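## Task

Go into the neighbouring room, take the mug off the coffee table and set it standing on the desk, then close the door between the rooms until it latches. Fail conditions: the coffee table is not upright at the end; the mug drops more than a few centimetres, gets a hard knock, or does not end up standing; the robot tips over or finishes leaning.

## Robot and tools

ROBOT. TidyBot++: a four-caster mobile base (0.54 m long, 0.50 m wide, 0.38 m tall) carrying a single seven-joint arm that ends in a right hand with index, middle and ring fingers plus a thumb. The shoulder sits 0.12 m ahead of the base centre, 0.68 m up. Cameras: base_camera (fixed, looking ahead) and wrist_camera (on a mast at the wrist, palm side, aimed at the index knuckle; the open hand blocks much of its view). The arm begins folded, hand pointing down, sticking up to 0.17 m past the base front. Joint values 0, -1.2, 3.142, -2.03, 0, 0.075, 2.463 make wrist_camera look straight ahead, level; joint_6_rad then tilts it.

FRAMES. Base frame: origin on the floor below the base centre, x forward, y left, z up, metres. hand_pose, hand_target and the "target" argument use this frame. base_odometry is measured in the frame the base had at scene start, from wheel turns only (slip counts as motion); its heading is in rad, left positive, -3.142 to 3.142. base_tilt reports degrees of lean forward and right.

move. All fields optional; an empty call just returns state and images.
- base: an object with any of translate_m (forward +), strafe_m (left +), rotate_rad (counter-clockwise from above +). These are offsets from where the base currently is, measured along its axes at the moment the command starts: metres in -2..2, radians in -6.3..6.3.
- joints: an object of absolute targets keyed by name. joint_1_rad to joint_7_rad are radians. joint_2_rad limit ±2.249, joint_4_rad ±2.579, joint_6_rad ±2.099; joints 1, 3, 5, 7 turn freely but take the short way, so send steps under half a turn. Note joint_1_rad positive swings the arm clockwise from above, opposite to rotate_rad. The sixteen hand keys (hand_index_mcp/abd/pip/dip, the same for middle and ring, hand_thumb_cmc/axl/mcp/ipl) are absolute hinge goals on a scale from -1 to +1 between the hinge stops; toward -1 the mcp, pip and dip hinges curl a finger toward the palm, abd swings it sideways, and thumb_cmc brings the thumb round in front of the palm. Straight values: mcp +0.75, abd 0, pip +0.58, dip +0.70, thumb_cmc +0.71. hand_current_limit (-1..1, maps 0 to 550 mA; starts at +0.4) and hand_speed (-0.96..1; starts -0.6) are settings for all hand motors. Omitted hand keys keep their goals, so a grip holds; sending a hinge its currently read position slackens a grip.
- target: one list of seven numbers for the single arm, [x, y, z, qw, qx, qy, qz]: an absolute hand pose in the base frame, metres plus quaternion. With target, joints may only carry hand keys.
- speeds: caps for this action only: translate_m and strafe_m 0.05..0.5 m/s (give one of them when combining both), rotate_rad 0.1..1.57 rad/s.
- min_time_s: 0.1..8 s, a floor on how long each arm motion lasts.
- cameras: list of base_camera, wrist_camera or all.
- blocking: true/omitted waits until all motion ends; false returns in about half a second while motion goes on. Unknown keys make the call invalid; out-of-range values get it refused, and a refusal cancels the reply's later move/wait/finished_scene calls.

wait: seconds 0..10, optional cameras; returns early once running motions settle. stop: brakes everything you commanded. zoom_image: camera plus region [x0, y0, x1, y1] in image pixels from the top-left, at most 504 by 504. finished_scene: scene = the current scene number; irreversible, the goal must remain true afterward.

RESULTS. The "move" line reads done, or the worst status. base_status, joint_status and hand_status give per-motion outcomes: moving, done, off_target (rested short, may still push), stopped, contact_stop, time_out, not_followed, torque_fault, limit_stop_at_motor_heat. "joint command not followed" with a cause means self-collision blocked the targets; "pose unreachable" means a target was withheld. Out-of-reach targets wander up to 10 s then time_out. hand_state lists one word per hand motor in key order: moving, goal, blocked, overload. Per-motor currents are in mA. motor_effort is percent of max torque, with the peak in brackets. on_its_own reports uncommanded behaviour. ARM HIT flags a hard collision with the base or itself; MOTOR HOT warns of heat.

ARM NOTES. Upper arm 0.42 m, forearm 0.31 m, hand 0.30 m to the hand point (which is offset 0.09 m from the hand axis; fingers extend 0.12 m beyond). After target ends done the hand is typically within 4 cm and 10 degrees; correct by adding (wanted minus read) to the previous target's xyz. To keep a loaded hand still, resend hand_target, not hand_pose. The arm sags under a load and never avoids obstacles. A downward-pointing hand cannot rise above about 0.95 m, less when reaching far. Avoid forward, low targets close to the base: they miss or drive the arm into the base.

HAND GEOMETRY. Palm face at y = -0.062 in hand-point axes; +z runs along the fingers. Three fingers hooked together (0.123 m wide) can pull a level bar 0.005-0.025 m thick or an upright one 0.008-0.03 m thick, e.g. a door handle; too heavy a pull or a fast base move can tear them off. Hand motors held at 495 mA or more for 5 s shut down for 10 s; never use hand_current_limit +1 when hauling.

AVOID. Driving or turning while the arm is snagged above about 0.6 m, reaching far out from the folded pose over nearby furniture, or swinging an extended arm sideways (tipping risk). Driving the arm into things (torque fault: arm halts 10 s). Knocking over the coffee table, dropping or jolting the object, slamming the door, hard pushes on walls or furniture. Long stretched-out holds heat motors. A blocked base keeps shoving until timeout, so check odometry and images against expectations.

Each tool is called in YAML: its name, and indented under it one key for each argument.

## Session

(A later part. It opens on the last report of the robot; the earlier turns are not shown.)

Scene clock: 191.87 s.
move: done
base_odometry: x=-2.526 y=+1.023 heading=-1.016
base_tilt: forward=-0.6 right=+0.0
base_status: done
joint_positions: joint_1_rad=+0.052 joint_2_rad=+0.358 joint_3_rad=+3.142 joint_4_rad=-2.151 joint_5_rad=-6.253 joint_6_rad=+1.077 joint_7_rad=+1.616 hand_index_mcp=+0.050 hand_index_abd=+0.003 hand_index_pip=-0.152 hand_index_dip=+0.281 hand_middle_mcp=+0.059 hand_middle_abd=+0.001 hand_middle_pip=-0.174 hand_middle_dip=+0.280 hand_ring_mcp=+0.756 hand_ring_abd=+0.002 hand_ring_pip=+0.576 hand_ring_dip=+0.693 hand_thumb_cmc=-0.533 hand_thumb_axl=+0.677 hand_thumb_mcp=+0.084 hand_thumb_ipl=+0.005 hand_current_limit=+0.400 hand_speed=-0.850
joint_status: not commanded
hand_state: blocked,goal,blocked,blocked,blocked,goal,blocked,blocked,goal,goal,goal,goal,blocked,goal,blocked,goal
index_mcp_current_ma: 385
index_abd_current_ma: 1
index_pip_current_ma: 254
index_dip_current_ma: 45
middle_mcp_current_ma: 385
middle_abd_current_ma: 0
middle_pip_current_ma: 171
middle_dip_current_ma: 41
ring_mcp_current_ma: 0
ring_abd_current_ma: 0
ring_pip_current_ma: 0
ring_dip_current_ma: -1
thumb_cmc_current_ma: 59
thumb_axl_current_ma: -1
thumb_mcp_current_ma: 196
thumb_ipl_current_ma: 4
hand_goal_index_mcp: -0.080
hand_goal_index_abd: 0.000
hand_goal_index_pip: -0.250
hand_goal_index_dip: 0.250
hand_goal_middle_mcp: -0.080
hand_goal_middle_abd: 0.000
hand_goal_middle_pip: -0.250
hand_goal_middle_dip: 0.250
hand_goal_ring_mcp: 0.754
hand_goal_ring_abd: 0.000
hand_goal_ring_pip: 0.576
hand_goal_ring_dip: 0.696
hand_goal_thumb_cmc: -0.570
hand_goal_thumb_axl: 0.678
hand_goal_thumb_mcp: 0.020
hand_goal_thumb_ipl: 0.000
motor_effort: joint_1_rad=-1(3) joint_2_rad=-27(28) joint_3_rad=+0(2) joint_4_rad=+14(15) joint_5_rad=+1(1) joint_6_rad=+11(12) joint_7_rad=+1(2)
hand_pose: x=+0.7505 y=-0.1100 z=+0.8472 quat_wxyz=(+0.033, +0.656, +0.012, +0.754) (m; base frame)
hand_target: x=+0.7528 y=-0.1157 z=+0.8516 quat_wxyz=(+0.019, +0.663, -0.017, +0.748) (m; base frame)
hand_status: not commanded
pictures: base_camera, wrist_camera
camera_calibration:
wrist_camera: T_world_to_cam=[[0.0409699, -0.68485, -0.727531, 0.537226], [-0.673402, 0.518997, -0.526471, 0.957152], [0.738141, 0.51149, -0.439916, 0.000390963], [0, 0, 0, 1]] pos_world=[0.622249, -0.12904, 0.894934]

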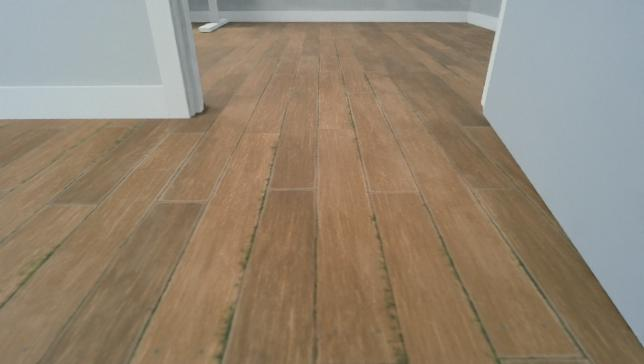

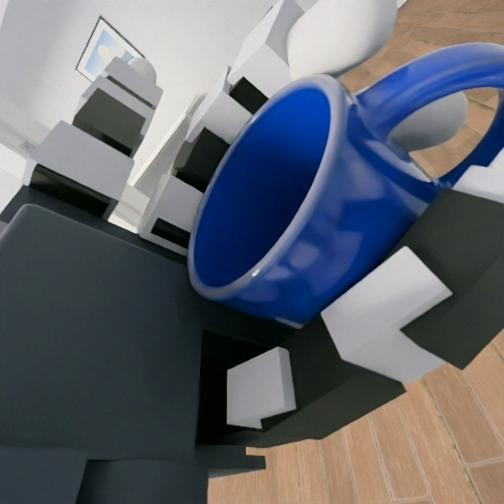

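move:
  base: {"strafe_m": 0.04}
  speeds: {"strafe_m": 0.2}

move:
  base: {"translate_m": 1.0}
  speeds: {"translate_m": 0.35}
  cameras: ["base_camera"]

Scene clock: 193.73 s.
move: done
base_odometry: x=-2.492 y=+1.044 heading=-1.016
base_tilt: forward=-0.7 right=+0.0
base_status: done
joint_positions: joint_1_rad=+0.045 joint_2_rad=+0.358 joint_3_rad=+3.138 joint_4_rad=-2.151 joint_5_rad=-6.253 joint_6_rad=+1.077 joint_7_rad=+1.616 hand_index_mcp=+0.050 hand_index_abd=+0.003 hand_index_pip=-0.152 hand_index_dip=+0.281 hand_middle_mcp=+0.059 hand_middle_abd=+0.001 hand_middle_pip=-0.174 hand_middle_dip=+0.280 hand_ring_mcp=+0.756 hand_ring_abd=+0.002 hand_ring_pip=+0.576 hand_ring_dip=+0.693 hand_thumb_cmc=-0.533 hand_thumb_axl=+0.677 hand_thumb_mcp=+0.084 hand_thumb_ipl=+0.005 hand_current_limit=+0.400 hand_speed=-0.850
joint_status: not commanded
hand_state: blocked,goal,blocked,blocked,blocked,goal,blocked,blocked,goal,goal,goal,goal,blocked,goal,blocked,goal
index_mcp_current_ma: 385
index_abd_current_ma: 1
index_pip_current_ma: 254
index_dip_current_ma: 45
middle_mcp_current_ma: 385
middle_abd_current_ma: 0
middle_pip_current_ma: 171
middle_dip_current_ma: 41
ring_mcp_current_ma: 0
ring_abd_current_ma: 0
ring_pip_current_ma: 0
ring_dip_current_ma: -1
thumb_cmc_current_ma: 59
thumb_axl_current_ma: -1
thumb_mcp_current_ma: 196
thumb_ipl_current_ma: 4
hand_goal_index_mcp: -0.080
hand_goal_index_abd: 0.000
hand_goal_index_pip: -0.250
hand_goal_index_dip: 0.250
hand_goal_middle_mcp: -0.080
hand_goal_middle_abd: 0.000
hand_goal_middle_pip: -0.250
hand_goal_middle_dip: 0.250
hand_goal_ring_mcp: 0.754
hand_goal_ring_abd: 0.000
hand_goal_ring_pip: 0.576
hand_goal_ring_dip: 0.696
hand_goal_thumb_cmc: -0.570
hand_goal_thumb_axl: 0.678
hand_goal_thumb_mcp: 0.020
hand_goal_thumb_ipl: 0.000
motor_effort: joint_1_rad=-1(4) joint_2_rad=-27(28) joint_3_rad=+0(3) joint_4_rad=+14(15) joint_5_rad=+0(2) joint_6_rad=+11(12) joint_7_rad=+2(2)
hand_pose: x=+0.7516 y=-0.1038 z=+0.8471 quat_wxyz=(+0.029, +0.656, +0.015, +0.754) (m; base frame)
hand_target: x=+0.7528 y=-0.1157 z=+0.8516 quat_wxyz=(+0.019, +0.663, -0.017, +0.748) (m; base frame)
hand_status: not commanded
pictures: none

Scene clock: 197.57 s.
move: done
base_odometry: x=-1.965 y=+0.194 heading=-1.016
base_tilt: forward=-0.6 right=+0.0
base_status: done
joint_positions: joint_1_rad=+0.045 joint_2_rad=+0.355 joint_3_rad=+3.138 joint_4_rad=-2.149 joint_5_rad=-6.253 joint_6_rad=+1.076 joint_7_rad=+1.616 hand_index_mcp=+0.050 hand_index_abd=+0.003 hand_index_pip=-0.152 hand_index_dip=+0.281 hand_middle_mcp=+0.059 hand_middle_abd=+0.001 hand_middle_pip=-0.174 hand_middle_dip=+0.280 hand_ring_mcp=+0.756 hand_ring_abd=+0.002 hand_ring_pip=+0.576 hand_ring_dip=+0.693 hand_thumb_cmc=-0.533 hand_thumb_axl=+0.677 hand_thumb_mcp=+0.084 hand_thumb_ipl=+0.005 hand_current_limit=+0.400 hand_speed=-0.850
joint_status: not commanded
hand_state: blocked,goal,blocked,blocked,blocked,goal,blocked,blocked,goal,goal,goal,goal,blocked,goal,blocked,goal
index_mcp_current_ma: 385
index_abd_current_ma: 1
index_pip_current_ma: 254
index_dip_current_ma: 45
middle_mcp_current_ma: 385
middle_abd_current_ma: 0
middle_pip_current_ma: 171
middle_dip_current_ma: 41
ring_mcp_current_ma: 0
ring_abd_current_ma: 0
ring_pip_current_ma: 0
ring_dip_current_ma: -1
thumb_cmc_current_ma: 59
thumb_axl_current_ma: -1
thumb_mcp_current_ma: 196
thumb_ipl_current_ma: 4
hand_goal_index_mcp: -0.080
hand_goal_index_abd: 0.000
hand_goal_index_pip: -0.250
hand_goal_index_dip: 0.250
hand_goal_middle_mcp: -0.080
hand_goal_middle_abd: 0.000
hand_goal_middle_pip: -0.250
hand_goal_middle_dip: 0.250
hand_goal_ring_mcp: 0.754
hand_goal_ring_abd: 0.000
hand_goal_ring_pip: 0.576
hand_goal_ring_dip: 0.696
hand_goal_thumb_cmc: -0.570
hand_goal_thumb_axl: 0.678
hand_goal_thumb_mcp: 0.020
hand_goal_thumb_ipl: 0.000
motor_effort: joint_1_rad=-1(1) joint_2_rad=-27(29) joint_3_rad=+0(1) joint_4_rad=+15(16) joint_5_rad=+1(1) joint_6_rad=+11(12) joint_7_rad=+1(2)
hand_pose: x=+0.7516 y=-0.1038 z=+0.8495 quat_wxyz=(+0.029, +0.655, +0.015, +0.755) (m; base frame)
hand_target: x=+0.7528 y=-0.1157 z=+0.8516 quat_wxyz=(+0.019, +0.663, -0.017, +0.748) (m; base frame)
hand_status: not commanded
pictures: base_camera

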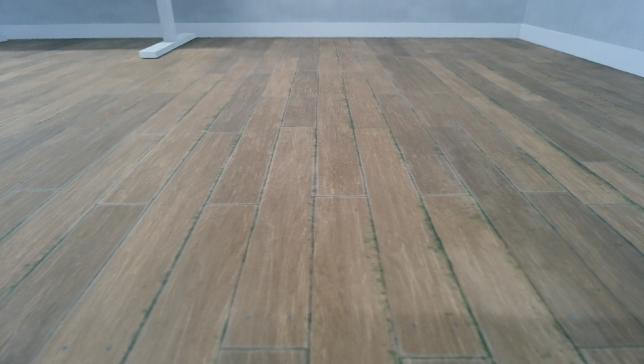

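move:
  base: {"strafe_m": 1.3, "translate_m": 0.45}
  speeds: {"strafe_m": 0.35}
  joints: {"joint_2_rad": 0.04, "joint_4_rad": -1.73, "joint_6_rad": 0.19}
  min_time_s: 4
  cameras: ["all"]

Scene clock: 210.20 s.
move: time_out
base_odometry: x=-1.825 y=+0.226 heading=-1.034
base_tilt: forward=-0.6 right=-0.1
base_status: translate_m time_out (by the wheels' count: +0.047 of +0.450); strafe_m time_out (by the wheels' count: +0.135 of +1.300)
joint_positions: joint_1_rad=+0.046 joint_2_rad=+0.069 joint_3_rad=+3.138 joint_4_rad=-1.769 joint_5_rad=-6.254 joint_6_rad=+0.268 joint_7_rad=+1.614 hand_index_mcp=+0.050 hand_index_abd=+0.000 hand_index_pip=-0.158 hand_index_dip=+0.280 hand_middle_mcp=+0.057 hand_middle_abd=+0.003 hand_middle_pip=-0.175 hand_middle_dip=+0.279 hand_ring_mcp=+0.755 hand_ring_abd=+0.002 hand_ring_pip=+0.576 hand_ring_dip=+0.694 hand_thumb_cmc=-0.532 hand_thumb_axl=+0.677 hand_thumb_mcp=+0.083 hand_thumb_ipl=+0.004 hand_current_limit=+0.400 hand_speed=-0.850
joint_status: all done
hand_state: blocked,goal,blocked,blocked,blocked,goal,blocked,blocked,goal,goal,goal,goal,blocked,goal,blocked,goal
index_mcp_current_ma: 385
index_abd_current_ma: 0
index_pip_current_ma: 228
index_dip_current_ma: 42
middle_mcp_current_ma: 385
middle_abd_current_ma: 1
middle_pip_current_ma: 168
middle_dip_current_ma: 41
ring_mcp_current_ma: 0
ring_abd_current_ma: 1
ring_pip_current_ma: 0
ring_dip_current_ma: -1
thumb_cmc_current_ma: 62
thumb_axl_current_ma: 0
thumb_mcp_current_ma: 190
thumb_ipl_current_ma: 4
hand_goal_index_mcp: -0.080
hand_goal_index_abd: 0.000
hand_goal_index_pip: -0.250
hand_goal_index_dip: 0.250
hand_goal_middle_mcp: -0.080
hand_goal_middle_abd: 0.000
hand_goal_middle_pip: -0.250
hand_goal_middle_dip: 0.250
hand_goal_ring_mcp: 0.754
hand_goal_ring_abd: 0.000
hand_goal_ring_pip: 0.576
hand_goal_ring_dip: 0.696
hand_goal_thumb_cmc: -0.570
hand_goal_thumb_axl: 0.678
hand_goal_thumb_mcp: 0.020
hand_goal_thumb_ipl: 0.000
motor_effort: joint_1_rad=-1(21) joint_2_rad=-23(39) joint_3_rad=+0(14) joint_4_rad=+21(23) joint_5_rad=+1(7) joint_6_rad=+11(13) joint_7_rad=+2(2)
hand_pose: x=+0.7494 y=-0.1094 z=+1.0020 quat_wxyz=(+0.037, +0.707, +0.013, +0.706) (m; base frame)
hand_target: x=+0.7402 y=-0.1151 z=+1.0146 quat_wxyz=(+0.018, +0.710, -0.018, +0.704) (m; base frame)
hand_status: not commanded
pictures: base_camera, wrist_camera
camera_calibration:
wrist_camera: T_world_to_cam=[[-0.0662292, -0.68693, -0.7237, 0.726604], [-0.735004, 0.524106, -0.430213, 0.987927], [0.674821, 0.503429, -0.539607, 0.215471], [0, 0, 0, 1]] pos_world=[0.628849, -0.127127, 1.06713]

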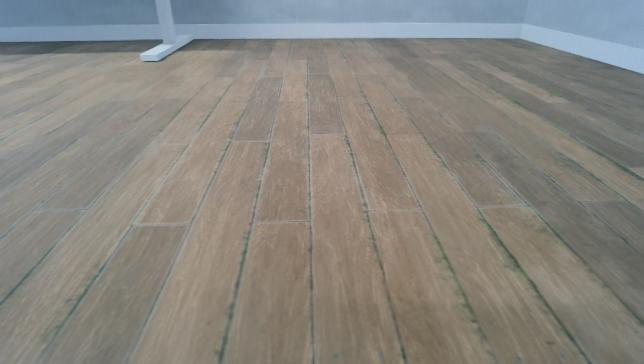

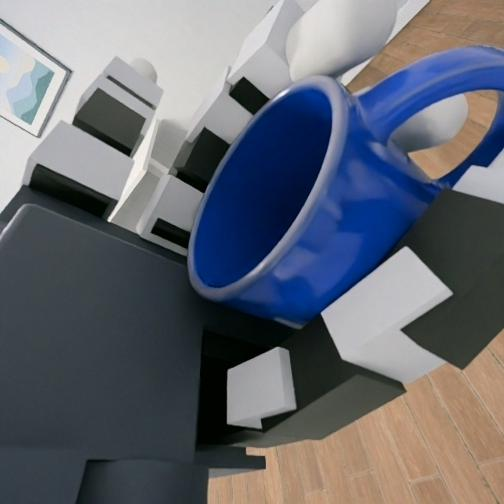

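move:
  base: {"strafe_m": -0.13}
  speeds: {"strafe_m": 0.15}

move:
  base: {"translate_m": 0.95}
  speeds: {"translate_m": 0.3}
  cameras: ["all"]

Scene clock: 212.47 s.
move: done
base_odometry: x=-1.937 y=+0.159 heading=-1.034
base_tilt: forward=-0.7 right=+0.0
base_status: done
joint_positions: joint_1_rad=+0.049 joint_2_rad=+0.069 joint_3_rad=+3.140 joint_4_rad=-1.768 joint_5_rad=-6.254 joint_6_rad=+0.267 joint_7_rad=+1.614 hand_index_mcp=+0.050 hand_index_abd=+0.000 hand_index_pip=-0.158 hand_index_dip=+0.280 hand_middle_mcp=+0.057 hand_middle_abd=+0.003 hand_middle_pip=-0.175 hand_middle_dip=+0.279 hand_ring_mcp=+0.755 hand_ring_abd=+0.002 hand_ring_pip=+0.576 hand_ring_dip=+0.694 hand_thumb_cmc=-0.532 hand_thumb_axl=+0.677 hand_thumb_mcp=+0.083 hand_thumb_ipl=+0.004 hand_current_limit=+0.400 hand_speed=-0.850
joint_status: not commanded
hand_state: blocked,goal,blocked,blocked,blocked,goal,blocked,blocked,goal,goal,goal,goal,blocked,goal,blocked,goal
index_mcp_current_ma: 385
index_abd_current_ma: 0
index_pip_current_ma: 228
index_dip_current_ma: 42
middle_mcp_current_ma: 385
middle_abd_current_ma: 1
middle_pip_current_ma: 168
middle_dip_current_ma: 41
ring_mcp_current_ma: 0
ring_abd_current_ma: 1
ring_pip_current_ma: 0
ring_dip_current_ma: -1
thumb_cmc_current_ma: 62
thumb_axl_current_ma: 0
thumb_mcp_current_ma: 190
thumb_ipl_current_ma: 4
hand_goal_index_mcp: -0.080
hand_goal_index_abd: 0.000
hand_goal_index_pip: -0.250
hand_goal_index_dip: 0.250
hand_goal_middle_mcp: -0.080
hand_goal_middle_abd: 0.000
hand_goal_middle_pip: -0.250
hand_goal_middle_dip: 0.250
hand_goal_ring_mcp: 0.754
hand_goal_ring_abd: 0.000
hand_goal_ring_pip: 0.576
hand_goal_ring_dip: 0.696
hand_goal_thumb_cmc: -0.570
hand_goal_thumb_axl: 0.678
hand_goal_thumb_mcp: 0.020
hand_goal_thumb_ipl: 0.000
motor_effort: joint_1_rad=-1(3) joint_2_rad=-23(24) joint_3_rad=+1(2) joint_4_rad=+20(21) joint_5_rad=+1(1) joint_6_rad=+11(12) joint_7_rad=+2(2)
hand_pose: x=+0.7487 y=-0.1130 z=+1.0021 quat_wxyz=(+0.039, +0.707, +0.011, +0.706) (m; base frame)
hand_target: x=+0.7402 y=-0.1151 z=+1.0146 quat_wxyz=(+0.018, +0.710, -0.018, +0.704) (m; base frame)
hand_status: not commanded
pictures: none

Scene clock: 216.53 s.
move: done
base_odometry: x=-1.451 y=-0.657 heading=-1.034
base_tilt: forward=-0.6 right=-0.1
base_status: done
joint_positions: joint_1_rad=+0.049 joint_2_rad=+0.060 joint_3_rad=+3.140 joint_4_rad=-1.768 joint_5_rad=-6.254 joint_6_rad=+0.265 joint_7_rad=+1.614 hand_index_mcp=+0.050 hand_index_abd=+0.000 hand_index_pip=-0.158 hand_index_dip=+0.280 hand_middle_mcp=+0.057 hand_middle_abd=+0.003 hand_middle_pip=-0.175 hand_middle_dip=+0.279 hand_ring_mcp=+0.755 hand_ring_abd=+0.002 hand_ring_pip=+0.576 hand_ring_dip=+0.694 hand_thumb_cmc=-0.532 hand_thumb_axl=+0.677 hand_thumb_mcp=+0.083 hand_thumb_ipl=+0.004 hand_current_limit=+0.400 hand_speed=-0.850
joint_status: not commanded
hand_state: blocked,goal,blocked,blocked,blocked,goal,blocked,blocked,goal,goal,goal,goal,blocked,goal,blocked,goal
index_mcp_current_ma: 385
index_abd_current_ma: 0
index_pip_current_ma: 228
index_dip_current_ma: 42
middle_mcp_current_ma: 385
middle_abd_current_ma: 1
middle_pip_current_ma: 168
middle_dip_current_ma: 41
ring_mcp_current_ma: 0
ring_abd_current_ma: 1
ring_pip_current_ma: 0
ring_dip_current_ma: -1
thumb_cmc_current_ma: 62
thumb_axl_current_ma: 0
thumb_mcp_current_ma: 190
thumb_ipl_current_ma: 4
hand_goal_index_mcp: -0.080
hand_goal_index_abd: 0.000
hand_goal_index_pip: -0.250
hand_goal_index_dip: 0.250
hand_goal_middle_mcp: -0.080
hand_goal_middle_abd: 0.000
hand_goal_middle_pip: -0.250
hand_goal_middle_dip: 0.250
hand_goal_ring_mcp: 0.754
hand_goal_ring_abd: 0.000
hand_goal_ring_pip: 0.576
hand_goal_ring_dip: 0.696
hand_goal_thumb_cmc: -0.570
hand_goal_thumb_axl: 0.678
hand_goal_thumb_mcp: 0.020
hand_goal_thumb_ipl: 0.000
motor_effort: joint_1_rad=-1(1) joint_2_rad=-23(26) joint_3_rad=+0(1) joint_4_rad=+20(22) joint_5_rad=+1(2) joint_6_rad=+11(12) joint_7_rad=+2(2)
hand_pose: x=+0.7458 y=-0.1129 z=+1.0079 quat_wxyz=(+0.039, +0.704, +0.011, +0.709) (m; base frame)
hand_target: x=+0.7402 y=-0.1151 z=+1.0146 quat_wxyz=(+0.018, +0.710, -0.018, +0.704) (m; base frame)
hand_status: not commanded
pictures: base_camera, wrist_camera
camera_calibration:
wrist_camera: T_world_to_cam=[[-0.0646527, -0.686942, -0.723831, 0.727102], [-0.728496, 0.528209, -0.436221, 0.991287], [0.681993, 0.499105, -0.534585, 0.211963], [0, 0, 0, 1]] pos_world=[0.6246, -0.129922, 1.07203]

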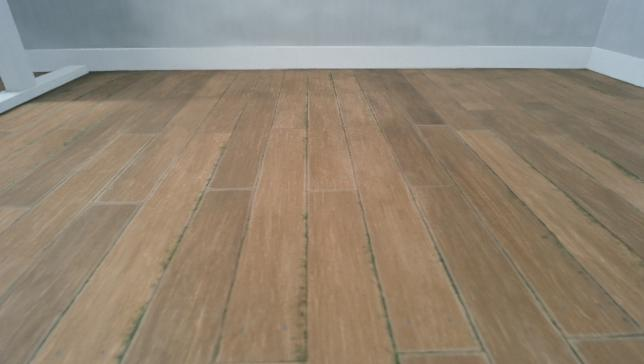

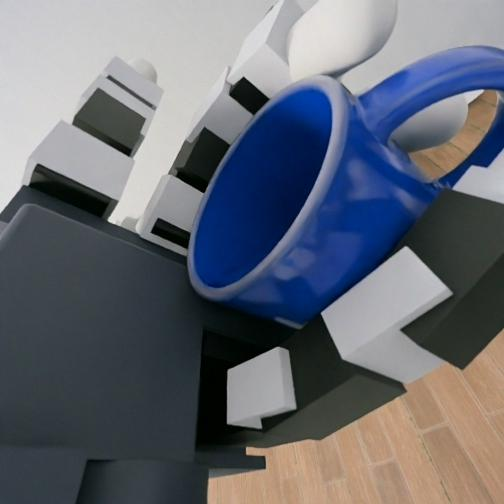

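move:
  base: {"rotate_rad": -0.02}

move:
  base: {"strafe_m": 1.4}
  speeds: {"strafe_m": 0.35}
  cameras: ["all"]

Scene clock: 218.63 s.
move: done
base_odometry: x=-1.451 y=-0.657 heading=-1.053
base_tilt: forward=-0.6 right=+0.0
base_status: done
joint_positions: joint_1_rad=+0.051 joint_2_rad=+0.060 joint_3_rad=+3.143 joint_4_rad=-1.768 joint_5_rad=-6.254 joint_6_rad=+0.265 joint_7_rad=+1.614 hand_index_mcp=+0.050 hand_index_abd=+0.000 hand_index_pip=-0.158 hand_index_dip=+0.280 hand_middle_mcp=+0.057 hand_middle_abd=+0.003 hand_middle_pip=-0.175 hand_middle_dip=+0.279 hand_ring_mcp=+0.755 hand_ring_abd=+0.002 hand_ring_pip=+0.576 hand_ring_dip=+0.694 hand_thumb_cmc=-0.532 hand_thumb_axl=+0.677 hand_thumb_mcp=+0.083 hand_thumb_ipl=+0.004 hand_current_limit=+0.400 hand_speed=-0.850
joint_status: not commanded
hand_state: blocked,goal,blocked,blocked,blocked,goal,blocked,blocked,goal,goal,goal,goal,blocked,goal,blocked,goal
index_mcp_current_ma: 385
index_abd_current_ma: 0
index_pip_current_ma: 228
index_dip_current_ma: 42
middle_mcp_current_ma: 385
middle_abd_current_ma: 1
middle_pip_current_ma: 168
middle_dip_current_ma: 41
ring_mcp_current_ma: 0
ring_abd_current_ma: 1
ring_pip_current_ma: 0
ring_dip_current_ma: -1
thumb_cmc_current_ma: 62
thumb_axl_current_ma: 0
thumb_mcp_current_ma: 190
thumb_ipl_current_ma: 4
hand_goal_index_mcp: -0.080
hand_goal_index_abd: 0.000
hand_goal_index_pip: -0.250
hand_goal_index_dip: 0.250
hand_goal_middle_mcp: -0.080
hand_goal_middle_abd: 0.000
hand_goal_middle_pip: -0.250
hand_goal_middle_dip: 0.250
hand_goal_ring_mcp: 0.754
hand_goal_ring_abd: 0.000
hand_goal_ring_pip: 0.576
hand_goal_ring_dip: 0.696
hand_goal_thumb_cmc: -0.570
hand_goal_thumb_axl: 0.678
hand_goal_thumb_mcp: 0.020
hand_goal_thumb_ipl: 0.000
motor_effort: joint_1_rad=-1(3) joint_2_rad=-23(24) joint_3_rad=+0(3) joint_4_rad=+20(21) joint_5_rad=+1(2) joint_6_rad=+11(12) joint_7_rad=+1(2)
hand_pose: x=+0.7454 y=-0.1155 z=+1.0079 quat_wxyz=(+0.041, +0.704, +0.009, +0.709) (m; base frame)
hand_target: x=+0.7402 y=-0.1151 z=+1.0146 quat_wxyz=(+0.018, +0.710, -0.018, +0.704) (m; base frame)
hand_status: not commanded
pictures: none

Scene clock: 223.63 s.
move: done
base_odometry: x=-0.234 y=+0.035 heading=-1.054
base_tilt: forward=-0.7 right=-0.1
base_status: done
joint_positions: joint_1_rad=+0.050 joint_2_rad=+0.060 joint_3_rad=+3.142 joint_4_rad=-1.768 joint_5_rad=-6.254 joint_6_rad=+0.265 joint_7_rad=+1.614 hand_index_mcp=+0.050 hand_index_abd=+0.000 hand_index_pip=-0.158 hand_index_dip=+0.280 hand_middle_mcp=+0.057 hand_middle_abd=+0.003 hand_middle_pip=-0.175 hand_middle_dip=+0.279 hand_ring_mcp=+0.755 hand_ring_abd=+0.002 hand_ring_pip=+0.576 hand_ring_dip=+0.694 hand_thumb_cmc=-0.532 hand_thumb_axl=+0.677 hand_thumb_mcp=+0.083 hand_thumb_ipl=+0.004 hand_current_limit=+0.400 hand_speed=-0.850
joint_status: not commanded
hand_state: blocked,goal,blocked,blocked,blocked,goal,blocked,blocked,goal,goal,goal,goal,blocked,goal,blocked,goal
index_mcp_current_ma: 385
index_abd_current_ma: 0
index_pip_current_ma: 228
index_dip_current_ma: 42
middle_mcp_current_ma: 385
middle_abd_current_ma: 1
middle_pip_current_ma: 168
middle_dip_current_ma: 41
ring_mcp_current_ma: 0
ring_abd_current_ma: 1
ring_pip_current_ma: 0
ring_dip_current_ma: -1
thumb_cmc_current_ma: 62
thumb_axl_current_ma: 0
thumb_mcp_current_ma: 190
thumb_ipl_current_ma: 4
hand_goal_index_mcp: -0.080
hand_goal_index_abd: 0.000
hand_goal_index_pip: -0.250
hand_goal_index_dip: 0.250
hand_goal_middle_mcp: -0.080
hand_goal_middle_abd: 0.000
hand_goal_middle_pip: -0.250
hand_goal_middle_dip: 0.250
hand_goal_ring_mcp: 0.754
hand_goal_ring_abd: 0.000
hand_goal_ring_pip: 0.576
hand_goal_ring_dip: 0.696
hand_goal_thumb_cmc: -0.570
hand_goal_thumb_axl: 0.678
hand_goal_thumb_mcp: 0.020
hand_goal_thumb_ipl: 0.000
motor_effort: joint_1_rad=-1(3) joint_2_rad=-23(24) joint_3_rad=+0(2) joint_4_rad=+20(21) joint_5_rad=+1(2) joint_6_rad=+11(12) joint_7_rad=+2(2)
hand_pose: x=+0.7456 y=-0.1140 z=+1.0079 quat_wxyz=(+0.040, +0.704, +0.010, +0.709) (m; base frame)
hand_target: x=+0.7402 y=-0.1151 z=+1.0146 quat_wxyz=(+0.018, +0.710, -0.018, +0.704) (m; base frame)
hand_status: not commanded
pictures: base_camera, wrist_camera
camera_calibration:
wrist_camera: T_world_to_cam=[[-0.0661229, -0.686919, -0.723719, 0.727273], [-0.727586, 0.529534, -0.436132, 0.991121], [0.682822, 0.49773, -0.534807, 0.212096], [0, 0, 0, 1]] pos_world=[0.624392, -0.130821, 1.07203]

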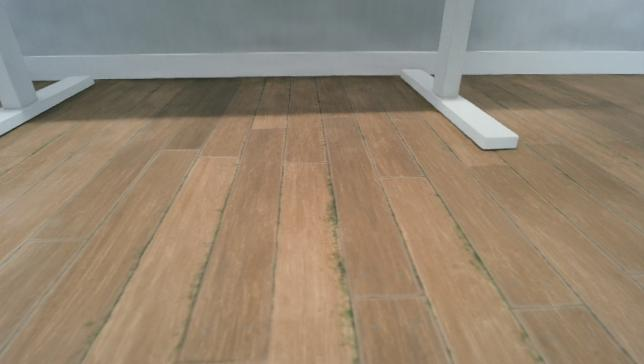

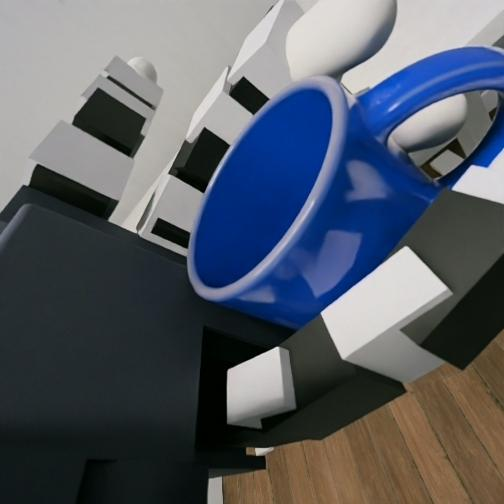

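zoom_image:
  camera: "wrist_camera"
  region: [354, 0, 504, 150]

Scaled by 3.360 from the camera's 504x504 image, which has a finer 720x720 frame.

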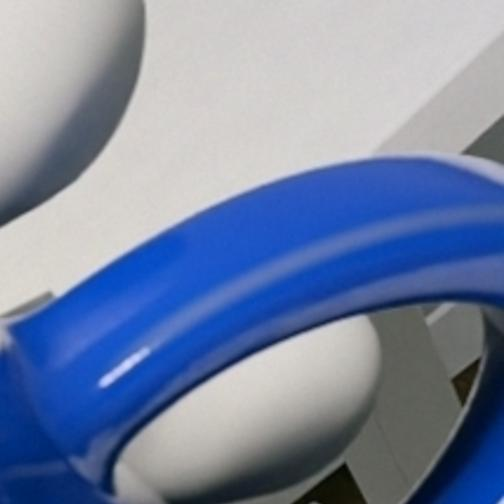

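move:
  base: {"translate_m": 0.2}
  speeds: {"translate_m": 0.2}
  cameras: ["wrist_camera"]

zoom_image:
  camera: "wrist_camera"
  region: [254, 0, 504, 250]

Scene clock: 229.20 s.
move: done
base_odometry: x=-0.135 y=-0.139 heading=-1.053
base_tilt: forward=-0.6 right=-0.1
base_status: done
joint_positions: joint_1_rad=+0.050 joint_2_rad=+0.058 joint_3_rad=+3.142 joint_4_rad=-1.767 joint_5_rad=-6.254 joint_6_rad=+0.265 joint_7_rad=+1.614 hand_index_mcp=+0.050 hand_index_abd=+0.000 hand_index_pip=-0.158 hand_index_dip=+0.280 hand_middle_mcp=+0.057 hand_middle_abd=+0.003 hand_middle_pip=-0.175 hand_middle_dip=+0.279 hand_ring_mcp=+0.755 hand_ring_abd=+0.002 hand_ring_pip=+0.576 hand_ring_dip=+0.694 hand_thumb_cmc=-0.532 hand_thumb_axl=+0.677 hand_thumb_mcp=+0.083 hand_thumb_ipl=+0.004 hand_current_limit=+0.400 hand_speed=-0.850
joint_status: not commanded
hand_state: blocked,goal,blocked,blocked,blocked,goal,blocked,blocked,goal,goal,goal,goal,blocked,goal,blocked,goal
index_mcp_current_ma: 385
index_abd_current_ma: 0
index_pip_current_ma: 228
index_dip_current_ma: 42
middle_mcp_current_ma: 385
middle_abd_current_ma: 1
middle_pip_current_ma: 168
middle_dip_current_ma: 41
ring_mcp_current_ma: 0
ring_abd_current_ma: 1
ring_pip_current_ma: 0
ring_dip_current_ma: -1
thumb_cmc_current_ma: 62
thumb_axl_current_ma: 0
thumb_mcp_current_ma: 190
thumb_ipl_current_ma: 4
hand_goal_index_mcp: -0.080
hand_goal_index_abd: 0.000
hand_goal_index_pip: -0.250
hand_goal_index_dip: 0.250
hand_goal_middle_mcp: -0.080
hand_goal_middle_abd: 0.000
hand_goal_middle_pip: -0.250
hand_goal_middle_dip: 0.250
hand_goal_ring_mcp: 0.754
hand_goal_ring_abd: 0.000
hand_goal_ring_pip: 0.576
hand_goal_ring_dip: 0.696
hand_goal_thumb_cmc: -0.570
hand_goal_thumb_axl: 0.678
hand_goal_thumb_mcp: 0.020
hand_goal_thumb_ipl: 0.000
motor_effort: joint_1_rad=+0(2) joint_2_rad=-23(26) joint_3_rad=+1(1) joint_4_rad=+20(22) joint_5_rad=+1(1) joint_6_rad=+11(12) joint_7_rad=+2(2)
hand_pose: x=+0.7449 y=-0.1140 z=+1.0094 quat_wxyz=(+0.040, +0.703, +0.010, +0.710) (m; base frame)
hand_target: x=+0.7402 y=-0.1151 z=+1.0146 quat_wxyz=(+0.018, +0.710, -0.018, +0.704) (m; base frame)
hand_status: not commanded
pictures: wrist_camera
camera_calibration:
wrist_camera: T_world_to_cam=[[-0.0645277, -0.686925, -0.723858, 0.727307], [-0.726613, 0.529539, -0.437747, 0.992155], [0.684011, 0.497717, -0.533298, 0.211046], [0, 0, 0, 1]] pos_world=[0.623486, -0.130821, 1.07333]

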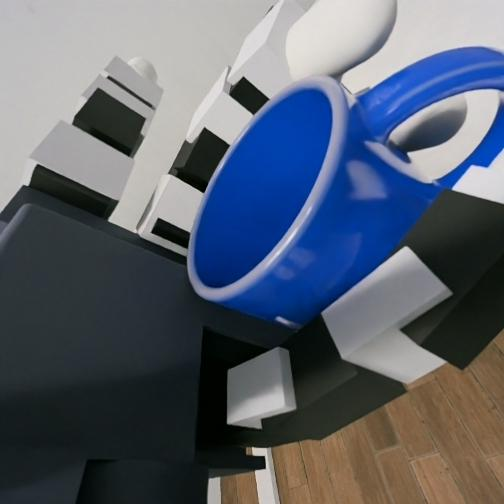

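Scaled by 2.016 from the camera's 504x504 image, which has a finer 720x720 frame.

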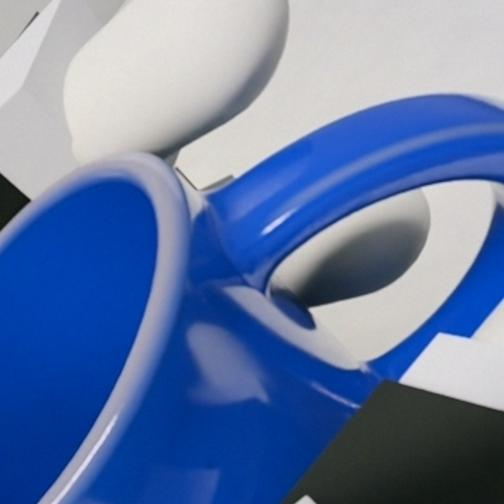

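move:
  base: {"translate_m": 0.17}
  speeds: {"translate_m": 0.15}
  joints: {"joint_7_rad": 1.53}
  cameras: ["all"]

Scene clock: 232.97 s.
move: done
base_odometry: x=-0.051 y=-0.287 heading=-1.053
base_tilt: forward=-0.6 right=+0.0
base_status: done
joint_positions: joint_1_rad=+0.050 joint_2_rad=+0.055 joint_3_rad=+3.142 joint_4_rad=-1.767 joint_5_rad=-6.254 joint_6_rad=+0.264 joint_7_rad=+1.566 hand_index_mcp=+0.050 hand_index_abd=+0.000 hand_index_pip=-0.158 hand_index_dip=+0.280 hand_middle_mcp=+0.057 hand_middle_abd=+0.003 hand_middle_pip=-0.175 hand_middle_dip=+0.279 hand_ring_mcp=+0.755 hand_ring_abd=+0.002 hand_ring_pip=+0.576 hand_ring_dip=+0.694 hand_thumb_cmc=-0.532 hand_thumb_axl=+0.677 hand_thumb_mcp=+0.083 hand_thumb_ipl=+0.004 hand_current_limit=+0.400 hand_speed=-0.850
joint_status: all done
hand_state: blocked,goal,blocked,blocked,blocked,goal,blocked,blocked,goal,goal,goal,goal,blocked,goal,blocked,goal
index_mcp_current_ma: 385
index_abd_current_ma: 0
index_pip_current_ma: 228
index_dip_current_ma: 42
middle_mcp_current_ma: 385
middle_abd_current_ma: 1
middle_pip_current_ma: 168
middle_dip_current_ma: 41
ring_mcp_current_ma: 0
ring_abd_current_ma: 1
ring_pip_current_ma: 0
ring_dip_current_ma: -1
thumb_cmc_current_ma: 62
thumb_axl_current_ma: 0
thumb_mcp_current_ma: 190
thumb_ipl_current_ma: 4
hand_goal_index_mcp: -0.080
hand_goal_index_abd: 0.000
hand_goal_index_pip: -0.250
hand_goal_index_dip: 0.250
hand_goal_middle_mcp: -0.080
hand_goal_middle_abd: 0.000
hand_goal_middle_pip: -0.250
hand_goal_middle_dip: 0.250
hand_goal_ring_mcp: 0.754
hand_goal_ring_abd: 0.000
hand_goal_ring_pip: 0.576
hand_goal_ring_dip: 0.696
hand_goal_thumb_cmc: -0.570
hand_goal_thumb_axl: 0.678
hand_goal_thumb_mcp: 0.020
hand_goal_thumb_ipl: 0.000
motor_effort: joint_1_rad=-1(1) joint_2_rad=-23(26) joint_3_rad=+0(1) joint_4_rad=+20(21) joint_5_rad=+1(1) joint_6_rad=+11(12) joint_7_rad=+2(3)
hand_pose: x=+0.7442 y=-0.1131 z=+1.0071 quat_wxyz=(+0.023, +0.702, -0.007, +0.711) (m; base frame)
hand_target: x=+0.7402 y=-0.1141 z=+1.0111 quat_wxyz=(+0.003, +0.710, -0.032, +0.704) (m; base frame)
hand_status: not commanded
pictures: base_camera, wrist_camera
camera_calibration:
wrist_camera: T_world_to_cam=[[-0.0607831, -0.652192, -0.755613, 0.759346], [-0.72496, 0.549197, -0.415712, 0.968996], [0.686104, 0.52252, -0.506195, 0.183734], [0, 0, 0, 1]] pos_world=[0.622578, -0.132935, 1.0696]

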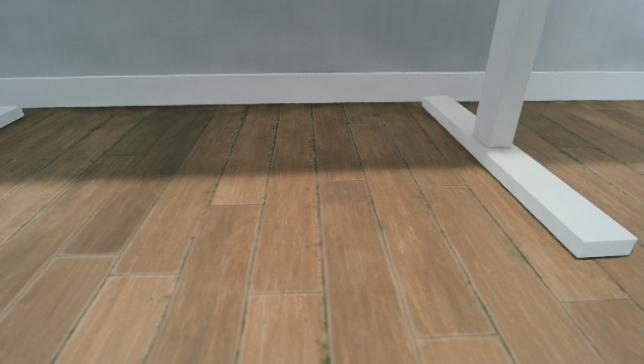

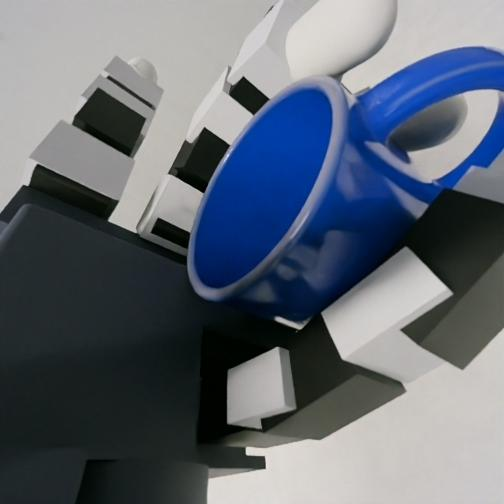

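move:
  base: {"translate_m": 0.05}
  speeds: {"translate_m": 0.15}
  joints: {"joint_2_rad": 0.147, "joint_4_rad": -1.925, "joint_6_rad": 0.535}
  min_time_s: 2.5
  cameras: ["wrist_camera"]

Scene clock: 236.93 s.
move: done
base_odometry: x=-0.026 y=-0.330 heading=-1.053
base_tilt: forward=-0.6 right=+0.0
base_status: done
joint_positions: joint_1_rad=+0.050 joint_2_rad=+0.131 joint_3_rad=+3.142 joint_4_rad=-1.919 joint_5_rad=-6.254 joint_6_rad=+0.441 joint_7_rad=+1.566 hand_index_mcp=+0.050 hand_index_abd=+0.000 hand_index_pip=-0.158 hand_index_dip=+0.280 hand_middle_mcp=+0.057 hand_middle_abd=+0.003 hand_middle_pip=-0.175 hand_middle_dip=+0.279 hand_ring_mcp=+0.755 hand_ring_abd=+0.003 hand_ring_pip=+0.576 hand_ring_dip=+0.694 hand_thumb_cmc=-0.532 hand_thumb_axl=+0.677 hand_thumb_mcp=+0.083 hand_thumb_ipl=+0.004 hand_current_limit=+0.400 hand_speed=-0.850
joint_status: all done
hand_state: blocked,goal,blocked,blocked,blocked,goal,blocked,blocked,goal,goal,goal,goal,blocked,goal,blocked,goal
index_mcp_current_ma: 385
index_abd_current_ma: 0
index_pip_current_ma: 228
index_dip_current_ma: 42
middle_mcp_current_ma: 385
middle_abd_current_ma: 1
middle_pip_current_ma: 168
middle_dip_current_ma: 41
ring_mcp_current_ma: 0
ring_abd_current_ma: 1
ring_pip_current_ma: 0
ring_dip_current_ma: -1
thumb_cmc_current_ma: 62
thumb_axl_current_ma: 0
thumb_mcp_current_ma: 190
thumb_ipl_current_ma: 4
hand_goal_index_mcp: -0.080
hand_goal_index_abd: 0.000
hand_goal_index_pip: -0.250
hand_goal_index_dip: 0.250
hand_goal_middle_mcp: -0.080
hand_goal_middle_abd: 0.000
hand_goal_middle_pip: -0.250
hand_goal_middle_dip: 0.250
hand_goal_ring_mcp: 0.754
hand_goal_ring_abd: 0.000
hand_goal_ring_pip: 0.576
hand_goal_ring_dip: 0.696
hand_goal_thumb_cmc: -0.570
hand_goal_thumb_axl: 0.678
hand_goal_thumb_mcp: 0.020
hand_goal_thumb_ipl: 0.000
motor_effort: joint_1_rad=-1(2) joint_2_rad=-23(26) joint_3_rad=+0(1) joint_4_rad=+19(21) joint_5_rad=+1(1) joint_6_rad=+11(12) joint_7_rad=+1(2)
hand_pose: x=+0.7497 y=-0.1119 z=+0.9214 quat_wxyz=(+0.020, +0.721, -0.006, +0.693) (m; base frame)
hand_target: x=+0.7535 y=-0.1148 z=+0.9310 quat_wxyz=(+0.003, +0.694, -0.032, +0.719) (m; base frame)
hand_status: not commanded
pictures: wrist_camera
camera_calibration:
wrist_camera: T_world_to_cam=[[-0.0968565, -0.649294, -0.754345, 0.721917], [-0.74806, 0.547426, -0.375141, 0.91644], [0.656525, 0.52796, -0.538732, 0.18865], [0, 0, 0, 1]] pos_world=[0.63162, -0.132547, 0.990001]

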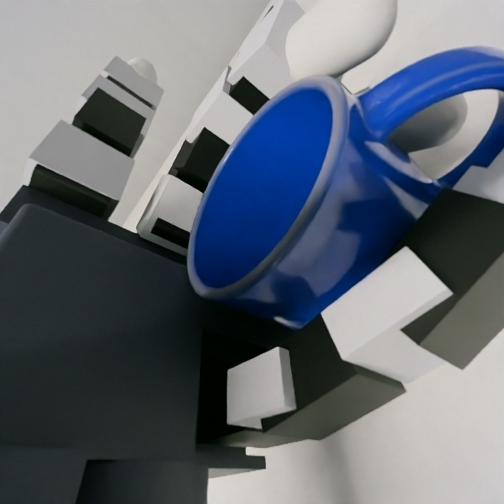

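move:
  joints: {"joint_6_rad": 0.59}
  min_time_s: 1

move:
  joints: {"joint_2_rad": 0.167, "joint_4_rad": -1.97, "joint_6_rad": 0.655}
  min_time_s: 1.5
  cameras: ["wrist_camera"]

Scene clock: 238.90 s.
move: done
base_odometry: x=-0.026 y=-0.330 heading=-1.053
base_tilt: forward=-0.6 right=+0.0
base_status: not commanded
joint_positions: joint_1_rad=+0.050 joint_2_rad=+0.135 joint_3_rad=+3.142 joint_4_rad=-1.921 joint_5_rad=-6.254 joint_6_rad=+0.493 joint_7_rad=+1.566 hand_index_mcp=+0.050 hand_index_abd=+0.000 hand_index_pip=-0.158 hand_index_dip=+0.280 hand_middle_mcp=+0.057 hand_middle_abd=+0.003 hand_middle_pip=-0.175 hand_middle_dip=+0.279 hand_ring_mcp=+0.755 hand_ring_abd=+0.003 hand_ring_pip=+0.576 hand_ring_dip=+0.694 hand_thumb_cmc=-0.532 hand_thumb_axl=+0.677 hand_thumb_mcp=+0.083 hand_thumb_ipl=+0.004 hand_current_limit=+0.400 hand_speed=-0.850
joint_status: all done
hand_state: blocked,goal,blocked,blocked,blocked,goal,blocked,blocked,goal,goal,goal,goal,blocked,goal,blocked,goal
index_mcp_current_ma: 385
index_abd_current_ma: 0
index_pip_current_ma: 228
index_dip_current_ma: 42
middle_mcp_current_ma: 385
middle_abd_current_ma: 1
middle_pip_current_ma: 168
middle_dip_current_ma: 41
ring_mcp_current_ma: 0
ring_abd_current_ma: 1
ring_pip_current_ma: 0
ring_dip_current_ma: -1
thumb_cmc_current_ma: 62
thumb_axl_current_ma: 0
thumb_mcp_current_ma: 190
thumb_ipl_current_ma: 4
hand_goal_index_mcp: -0.080
hand_goal_index_abd: 0.000
hand_goal_index_pip: -0.250
hand_goal_index_dip: 0.250
hand_goal_middle_mcp: -0.080
hand_goal_middle_abd: 0.000
hand_goal_middle_pip: -0.250
hand_goal_middle_dip: 0.250
hand_goal_ring_mcp: 0.754
hand_goal_ring_abd: 0.000
hand_goal_ring_pip: 0.576
hand_goal_ring_dip: 0.696
hand_goal_thumb_cmc: -0.570
hand_goal_thumb_axl: 0.678
hand_goal_thumb_mcp: 0.020
hand_goal_thumb_ipl: 0.000
motor_effort: joint_1_rad=-1(1) joint_2_rad=-24(25) joint_3_rad=+1(1) joint_4_rad=+19(20) joint_5_rad=+1(1) joint_6_rad=+11(12) joint_7_rad=+1(2)
hand_pose: x=+0.7516 y=-0.1115 z=+0.9336 quat_wxyz=(+0.020, +0.704, -0.005, +0.710) (m; base frame)
hand_target: x=+0.7539 y=-0.1148 z=+0.9477 quat_wxyz=(+0.004, +0.674, -0.031, +0.738) (m; base frame)
hand_status: not commanded
pictures: none

Scene clock: 240.70 s.
move: done
base_odometry: x=-0.026 y=-0.330 heading=-1.053
base_tilt: forward=-0.7 right=+0.0
base_status: not commanded
joint_positions: joint_1_rad=+0.050 joint_2_rad=+0.148 joint_3_rad=+3.142 joint_4_rad=-1.960 joint_5_rad=-6.254 joint_6_rad=+0.564 joint_7_rad=+1.566 hand_index_mcp=+0.050 hand_index_abd=+0.000 hand_index_pip=-0.158 hand_index_dip=+0.280 hand_middle_mcp=+0.057 hand_middle_abd=+0.003 hand_middle_pip=-0.175 hand_middle_dip=+0.279 hand_ring_mcp=+0.755 hand_ring_abd=+0.003 hand_ring_pip=+0.576 hand_ring_dip=+0.694 hand_thumb_cmc=-0.532 hand_thumb_axl=+0.677 hand_thumb_mcp=+0.083 hand_thumb_ipl=+0.004 hand_current_limit=+0.400 hand_speed=-0.850
joint_status: all done
hand_state: blocked,goal,blocked,blocked,blocked,goal,blocked,blocked,goal,goal,goal,goal,blocked,goal,blocked,goal
index_mcp_current_ma: 385
index_abd_current_ma: 0
index_pip_current_ma: 228
index_dip_current_ma: 42
middle_mcp_current_ma: 385
middle_abd_current_ma: 1
middle_pip_current_ma: 168
middle_dip_current_ma: 41
ring_mcp_current_ma: 0
ring_abd_current_ma: 1
ring_pip_current_ma: 0
ring_dip_current_ma: -1
thumb_cmc_current_ma: 62
thumb_axl_current_ma: 0
thumb_mcp_current_ma: 190
thumb_ipl_current_ma: 4
hand_goal_index_mcp: -0.080
hand_goal_index_abd: 0.000
hand_goal_index_pip: -0.250
hand_goal_index_dip: 0.250
hand_goal_middle_mcp: -0.080
hand_goal_middle_abd: 0.000
hand_goal_middle_pip: -0.250
hand_goal_middle_dip: 0.250
hand_goal_ring_mcp: 0.754
hand_goal_ring_abd: 0.000
hand_goal_ring_pip: 0.576
hand_goal_ring_dip: 0.696
hand_goal_thumb_cmc: -0.570
hand_goal_thumb_axl: 0.678
hand_goal_thumb_mcp: 0.020
hand_goal_thumb_ipl: 0.000
motor_effort: joint_1_rad=-1(1) joint_2_rad=-24(25) joint_3_rad=+0(1) joint_4_rad=+18(20) joint_5_rad=+0(1) joint_6_rad=+11(12) joint_7_rad=+1(2)
hand_pose: x=+0.7496 y=-0.1109 z=+0.9239 quat_wxyz=(+0.020, +0.698, -0.005, +0.716) (m; base frame)
hand_target: x=+0.7519 y=-0.1147 z=+0.9288 quat_wxyz=(+0.004, +0.674, -0.031, +0.738) (m; base frame)
hand_status: not commanded
pictures: wrist_camera
camera_calibration:
wrist_camera: T_world_to_cam=[[-0.0457236, -0.650604, -0.758039, 0.689404], [-0.723838, 0.544545, -0.423708, 0.943109], [0.688453, 0.529324, -0.495831, 0.126215], [0, 0, 0, 1]] pos_world=[0.627287, -0.131845, 0.984779]

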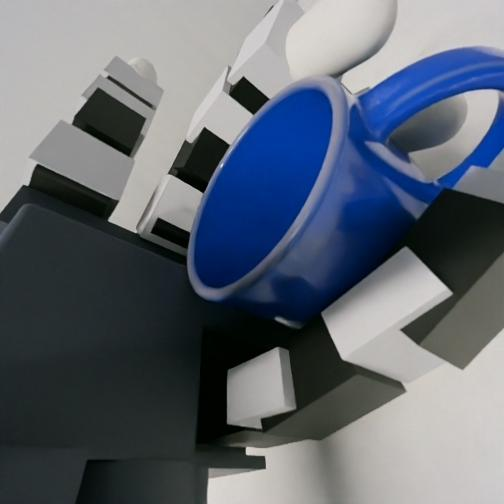

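move:
  joints: {"joint_2_rad": 0.18, "joint_4_rad": -2.0, "joint_6_rad": 0.675}
  min_time_s: 1.5

move:
  joints: {"joint_2_rad": 0.193, "joint_4_rad": -2.028, "joint_6_rad": 0.715}
  min_time_s: 1.5
  cameras: ["wrist_camera"]

Scene clock: 243.03 s.
move: done
base_odometry: x=-0.026 y=-0.330 heading=-1.053
base_tilt: forward=-0.7 right=+0.0
base_status: not commanded
joint_positions: joint_1_rad=+0.050 joint_2_rad=+0.150 joint_3_rad=+3.142 joint_4_rad=-1.976 joint_5_rad=-6.254 joint_6_rad=+0.599 joint_7_rad=+1.566 hand_index_mcp=+0.050 hand_index_abd=+0.000 hand_index_pip=-0.158 hand_index_dip=+0.280 hand_middle_mcp=+0.057 hand_middle_abd=+0.003 hand_middle_pip=-0.175 hand_middle_dip=+0.279 hand_ring_mcp=+0.755 hand_ring_abd=+0.003 hand_ring_pip=+0.576 hand_ring_dip=+0.694 hand_thumb_cmc=-0.532 hand_thumb_axl=+0.677 hand_thumb_mcp=+0.083 hand_thumb_ipl=+0.004 hand_current_limit=+0.400 hand_speed=-0.850
joint_status: all done
hand_state: blocked,goal,blocked,blocked,blocked,goal,blocked,blocked,goal,goal,goal,goal,blocked,goal,blocked,goal
index_mcp_current_ma: 385
index_abd_current_ma: 0
index_pip_current_ma: 228
index_dip_current_ma: 42
middle_mcp_current_ma: 385
middle_abd_current_ma: 1
middle_pip_current_ma: 168
middle_dip_current_ma: 41
ring_mcp_current_ma: 0
ring_abd_current_ma: 1
ring_pip_current_ma: 0
ring_dip_current_ma: -1
thumb_cmc_current_ma: 62
thumb_axl_current_ma: 0
thumb_mcp_current_ma: 190
thumb_ipl_current_ma: 4
hand_goal_index_mcp: -0.080
hand_goal_index_abd: 0.000
hand_goal_index_pip: -0.250
hand_goal_index_dip: 0.250
hand_goal_middle_mcp: -0.080
hand_goal_middle_abd: 0.000
hand_goal_middle_pip: -0.250
hand_goal_middle_dip: 0.250
hand_goal_ring_mcp: 0.754
hand_goal_ring_abd: 0.000
hand_goal_ring_pip: 0.576
hand_goal_ring_dip: 0.696
hand_goal_thumb_cmc: -0.570
hand_goal_thumb_axl: 0.678
hand_goal_thumb_mcp: 0.020
hand_goal_thumb_ipl: 0.000
motor_effort: joint_1_rad=-1(2) joint_2_rad=-21(25) joint_3_rad=+0(1) joint_4_rad=+15(18) joint_5_rad=+1(1) joint_6_rad=+9(11) joint_7_rad=+1(2)
hand_pose: x=+0.7476 y=-0.1105 z=+0.9247 quat_wxyz=(+0.019, +0.691, -0.005, +0.722) (m; base frame)
hand_target: x=+0.7497 y=-0.1146 z=+0.9096 quat_wxyz=(+0.004, +0.683, -0.031, +0.730) (m; base frame)
hand_status: not commanded
pictures: none

Scene clock: 244.83 s.
move: done
base_odometry: x=-0.026 y=-0.330 heading=-1.053
base_tilt: forward=-0.7 right=+0.0
base_status: not commanded
joint_positions: joint_1_rad=+0.050 joint_2_rad=+0.154 joint_3_rad=+3.142 joint_4_rad=-1.995 joint_5_rad=-6.254 joint_6_rad=+0.648 joint_7_rad=+1.566 hand_index_mcp=+0.050 hand_index_abd=+0.000 hand_index_pip=-0.158 hand_index_dip=+0.280 hand_middle_mcp=+0.057 hand_middle_abd=+0.002 hand_middle_pip=-0.175 hand_middle_dip=+0.279 hand_ring_mcp=+0.755 hand_ring_abd=+0.003 hand_ring_pip=+0.576 hand_ring_dip=+0.694 hand_thumb_cmc=-0.535 hand_thumb_axl=+0.677 hand_thumb_mcp=+0.083 hand_thumb_ipl=+0.004 hand_current_limit=+0.400 hand_speed=-0.850
joint_status: all done
hand_state: blocked,goal,blocked,blocked,blocked,goal,blocked,blocked,goal,goal,goal,goal,blocked,goal,blocked,goal
index_mcp_current_ma: 385
index_abd_current_ma: 0
index_pip_current_ma: 228
index_dip_current_ma: 42
middle_mcp_current_ma: 385
middle_abd_current_ma: 1
middle_pip_current_ma: 168
middle_dip_current_ma: 41
ring_mcp_current_ma: 0
ring_abd_current_ma: 1
ring_pip_current_ma: 0
ring_dip_current_ma: -1
thumb_cmc_current_ma: 55
thumb_axl_current_ma: 0
thumb_mcp_current_ma: 190
thumb_ipl_current_ma: 4
hand_goal_index_mcp: -0.080
hand_goal_index_abd: 0.000
hand_goal_index_pip: -0.250
hand_goal_index_dip: 0.250
hand_goal_middle_mcp: -0.080
hand_goal_middle_abd: 0.000
hand_goal_middle_pip: -0.250
hand_goal_middle_dip: 0.250
hand_goal_ring_mcp: 0.754
hand_goal_ring_abd: 0.000
hand_goal_ring_pip: 0.576
hand_goal_ring_dip: 0.696
hand_goal_thumb_cmc: -0.570
hand_goal_thumb_axl: 0.678
hand_goal_thumb_mcp: 0.020
hand_goal_thumb_ipl: 0.000
motor_effort: joint_1_rad=-2(2) joint_2_rad=-19(22) joint_3_rad=-1(1) joint_4_rad=+14(16) joint_5_rad=+0(1) joint_6_rad=+7(9) joint_7_rad=+1(1)
hand_pose: x=+0.7456 y=-0.1101 z=+0.9259 quat_wxyz=(+0.019, +0.682, -0.004, +0.731) (m; base frame)
hand_target: x=+0.7475 y=-0.1144 z=+0.8979 quat_wxyz=(+0.004, +0.683, -0.031, +0.730) (m; base frame)
hand_status: not commanded
pictures: wrist_camera
camera_calibration:
wrist_camera: T_world_to_cam=[[-0.0111068, -0.651394, -0.758659, 0.665996], [-0.705675, 0.542644, -0.455589, 0.956442], [0.708449, 0.530306, -0.465699, 0.0868604], [0, 0, 0, 1]] pos_world=[0.620798, -0.131244, 0.981459]

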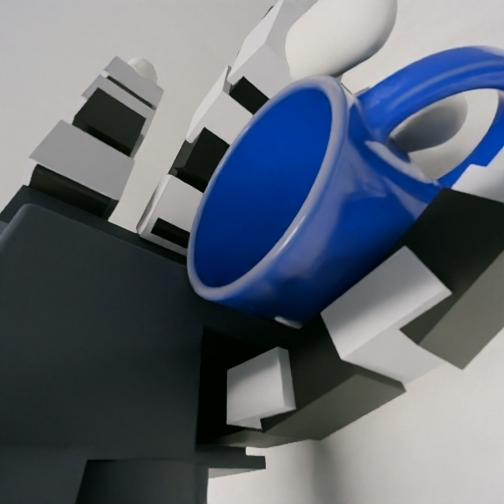

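move:
  joints: {"joint_2_rad": 0.185, "joint_4_rad": -1.95, "joint_6_rad": 0.49}
  min_time_s: 1.5
  cameras: ["wrist_camera"]

Scene clock: 247.53 s.
move: done
base_odometry: x=-0.026 y=-0.330 heading=-1.053
base_tilt: forward=-0.6 right=+0.0
base_status: not commanded
joint_positions: joint_1_rad=+0.050 joint_2_rad=+0.154 joint_3_rad=+3.142 joint_4_rad=-1.965 joint_5_rad=-6.254 joint_6_rad=+0.584 joint_7_rad=+1.566 hand_index_mcp=+0.050 hand_index_abd=+0.000 hand_index_pip=-0.158 hand_index_dip=+0.280 hand_middle_mcp=+0.057 hand_middle_abd=+0.002 hand_middle_pip=-0.175 hand_middle_dip=+0.279 hand_ring_mcp=+0.755 hand_ring_abd=+0.003 hand_ring_pip=+0.576 hand_ring_dip=+0.694 hand_thumb_cmc=-0.539 hand_thumb_axl=+0.677 hand_thumb_mcp=+0.083 hand_thumb_ipl=+0.004 hand_current_limit=+0.400 hand_speed=-0.850
joint_status: all done
hand_state: blocked,goal,blocked,blocked,blocked,goal,blocked,blocked,goal,goal,goal,goal,blocked,goal,blocked,goal
index_mcp_current_ma: 385
index_abd_current_ma: 0
index_pip_current_ma: 228
index_dip_current_ma: 42
middle_mcp_current_ma: 385
middle_abd_current_ma: 1
middle_pip_current_ma: 168
middle_dip_current_ma: 41
ring_mcp_current_ma: 0
ring_abd_current_ma: 1
ring_pip_current_ma: 0
ring_dip_current_ma: -1
thumb_cmc_current_ma: 45
thumb_axl_current_ma: 0
thumb_mcp_current_ma: 190
thumb_ipl_current_ma: 3
hand_goal_index_mcp: -0.080
hand_goal_index_abd: 0.000
hand_goal_index_pip: -0.250
hand_goal_index_dip: 0.250
hand_goal_middle_mcp: -0.080
hand_goal_middle_abd: 0.000
hand_goal_middle_pip: -0.250
hand_goal_middle_dip: 0.250
hand_goal_ring_mcp: 0.754
hand_goal_ring_abd: 0.000
hand_goal_ring_pip: 0.576
hand_goal_ring_dip: 0.696
hand_goal_thumb_cmc: -0.570
hand_goal_thumb_axl: 0.678
hand_goal_thumb_mcp: 0.020
hand_goal_thumb_ipl: 0.000
motor_effort: joint_1_rad=+0(2) joint_2_rad=-19(21) joint_3_rad=+1(1) joint_4_rad=+15(16) joint_5_rad=+0(1) joint_6_rad=+8(9) joint_7_rad=+1(2)
hand_pose: x=+0.7504 y=-0.1108 z=+0.9237 quat_wxyz=(+0.019, +0.694, -0.005, +0.719) (m; base frame)
hand_target: x=+0.7557 y=-0.1149 z=+0.8789 quat_wxyz=(+0.003, +0.732, -0.033, +0.680) (m; base frame)
hand_status: not commanded
pictures: wrist_camera
camera_calibration:
wrist_camera: T_world_to_cam=[[-0.0380415, -0.650821, -0.758278, 0.683803], [-0.719947, 0.544087, -0.430865, 0.947198], [0.692986, 0.529529, -0.489255, 0.115988], [0, 0, 0, 1]] pos_world=[0.627567, -0.131745, 0.983375]

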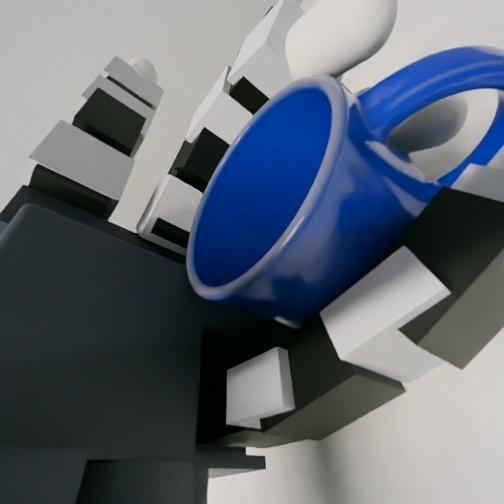

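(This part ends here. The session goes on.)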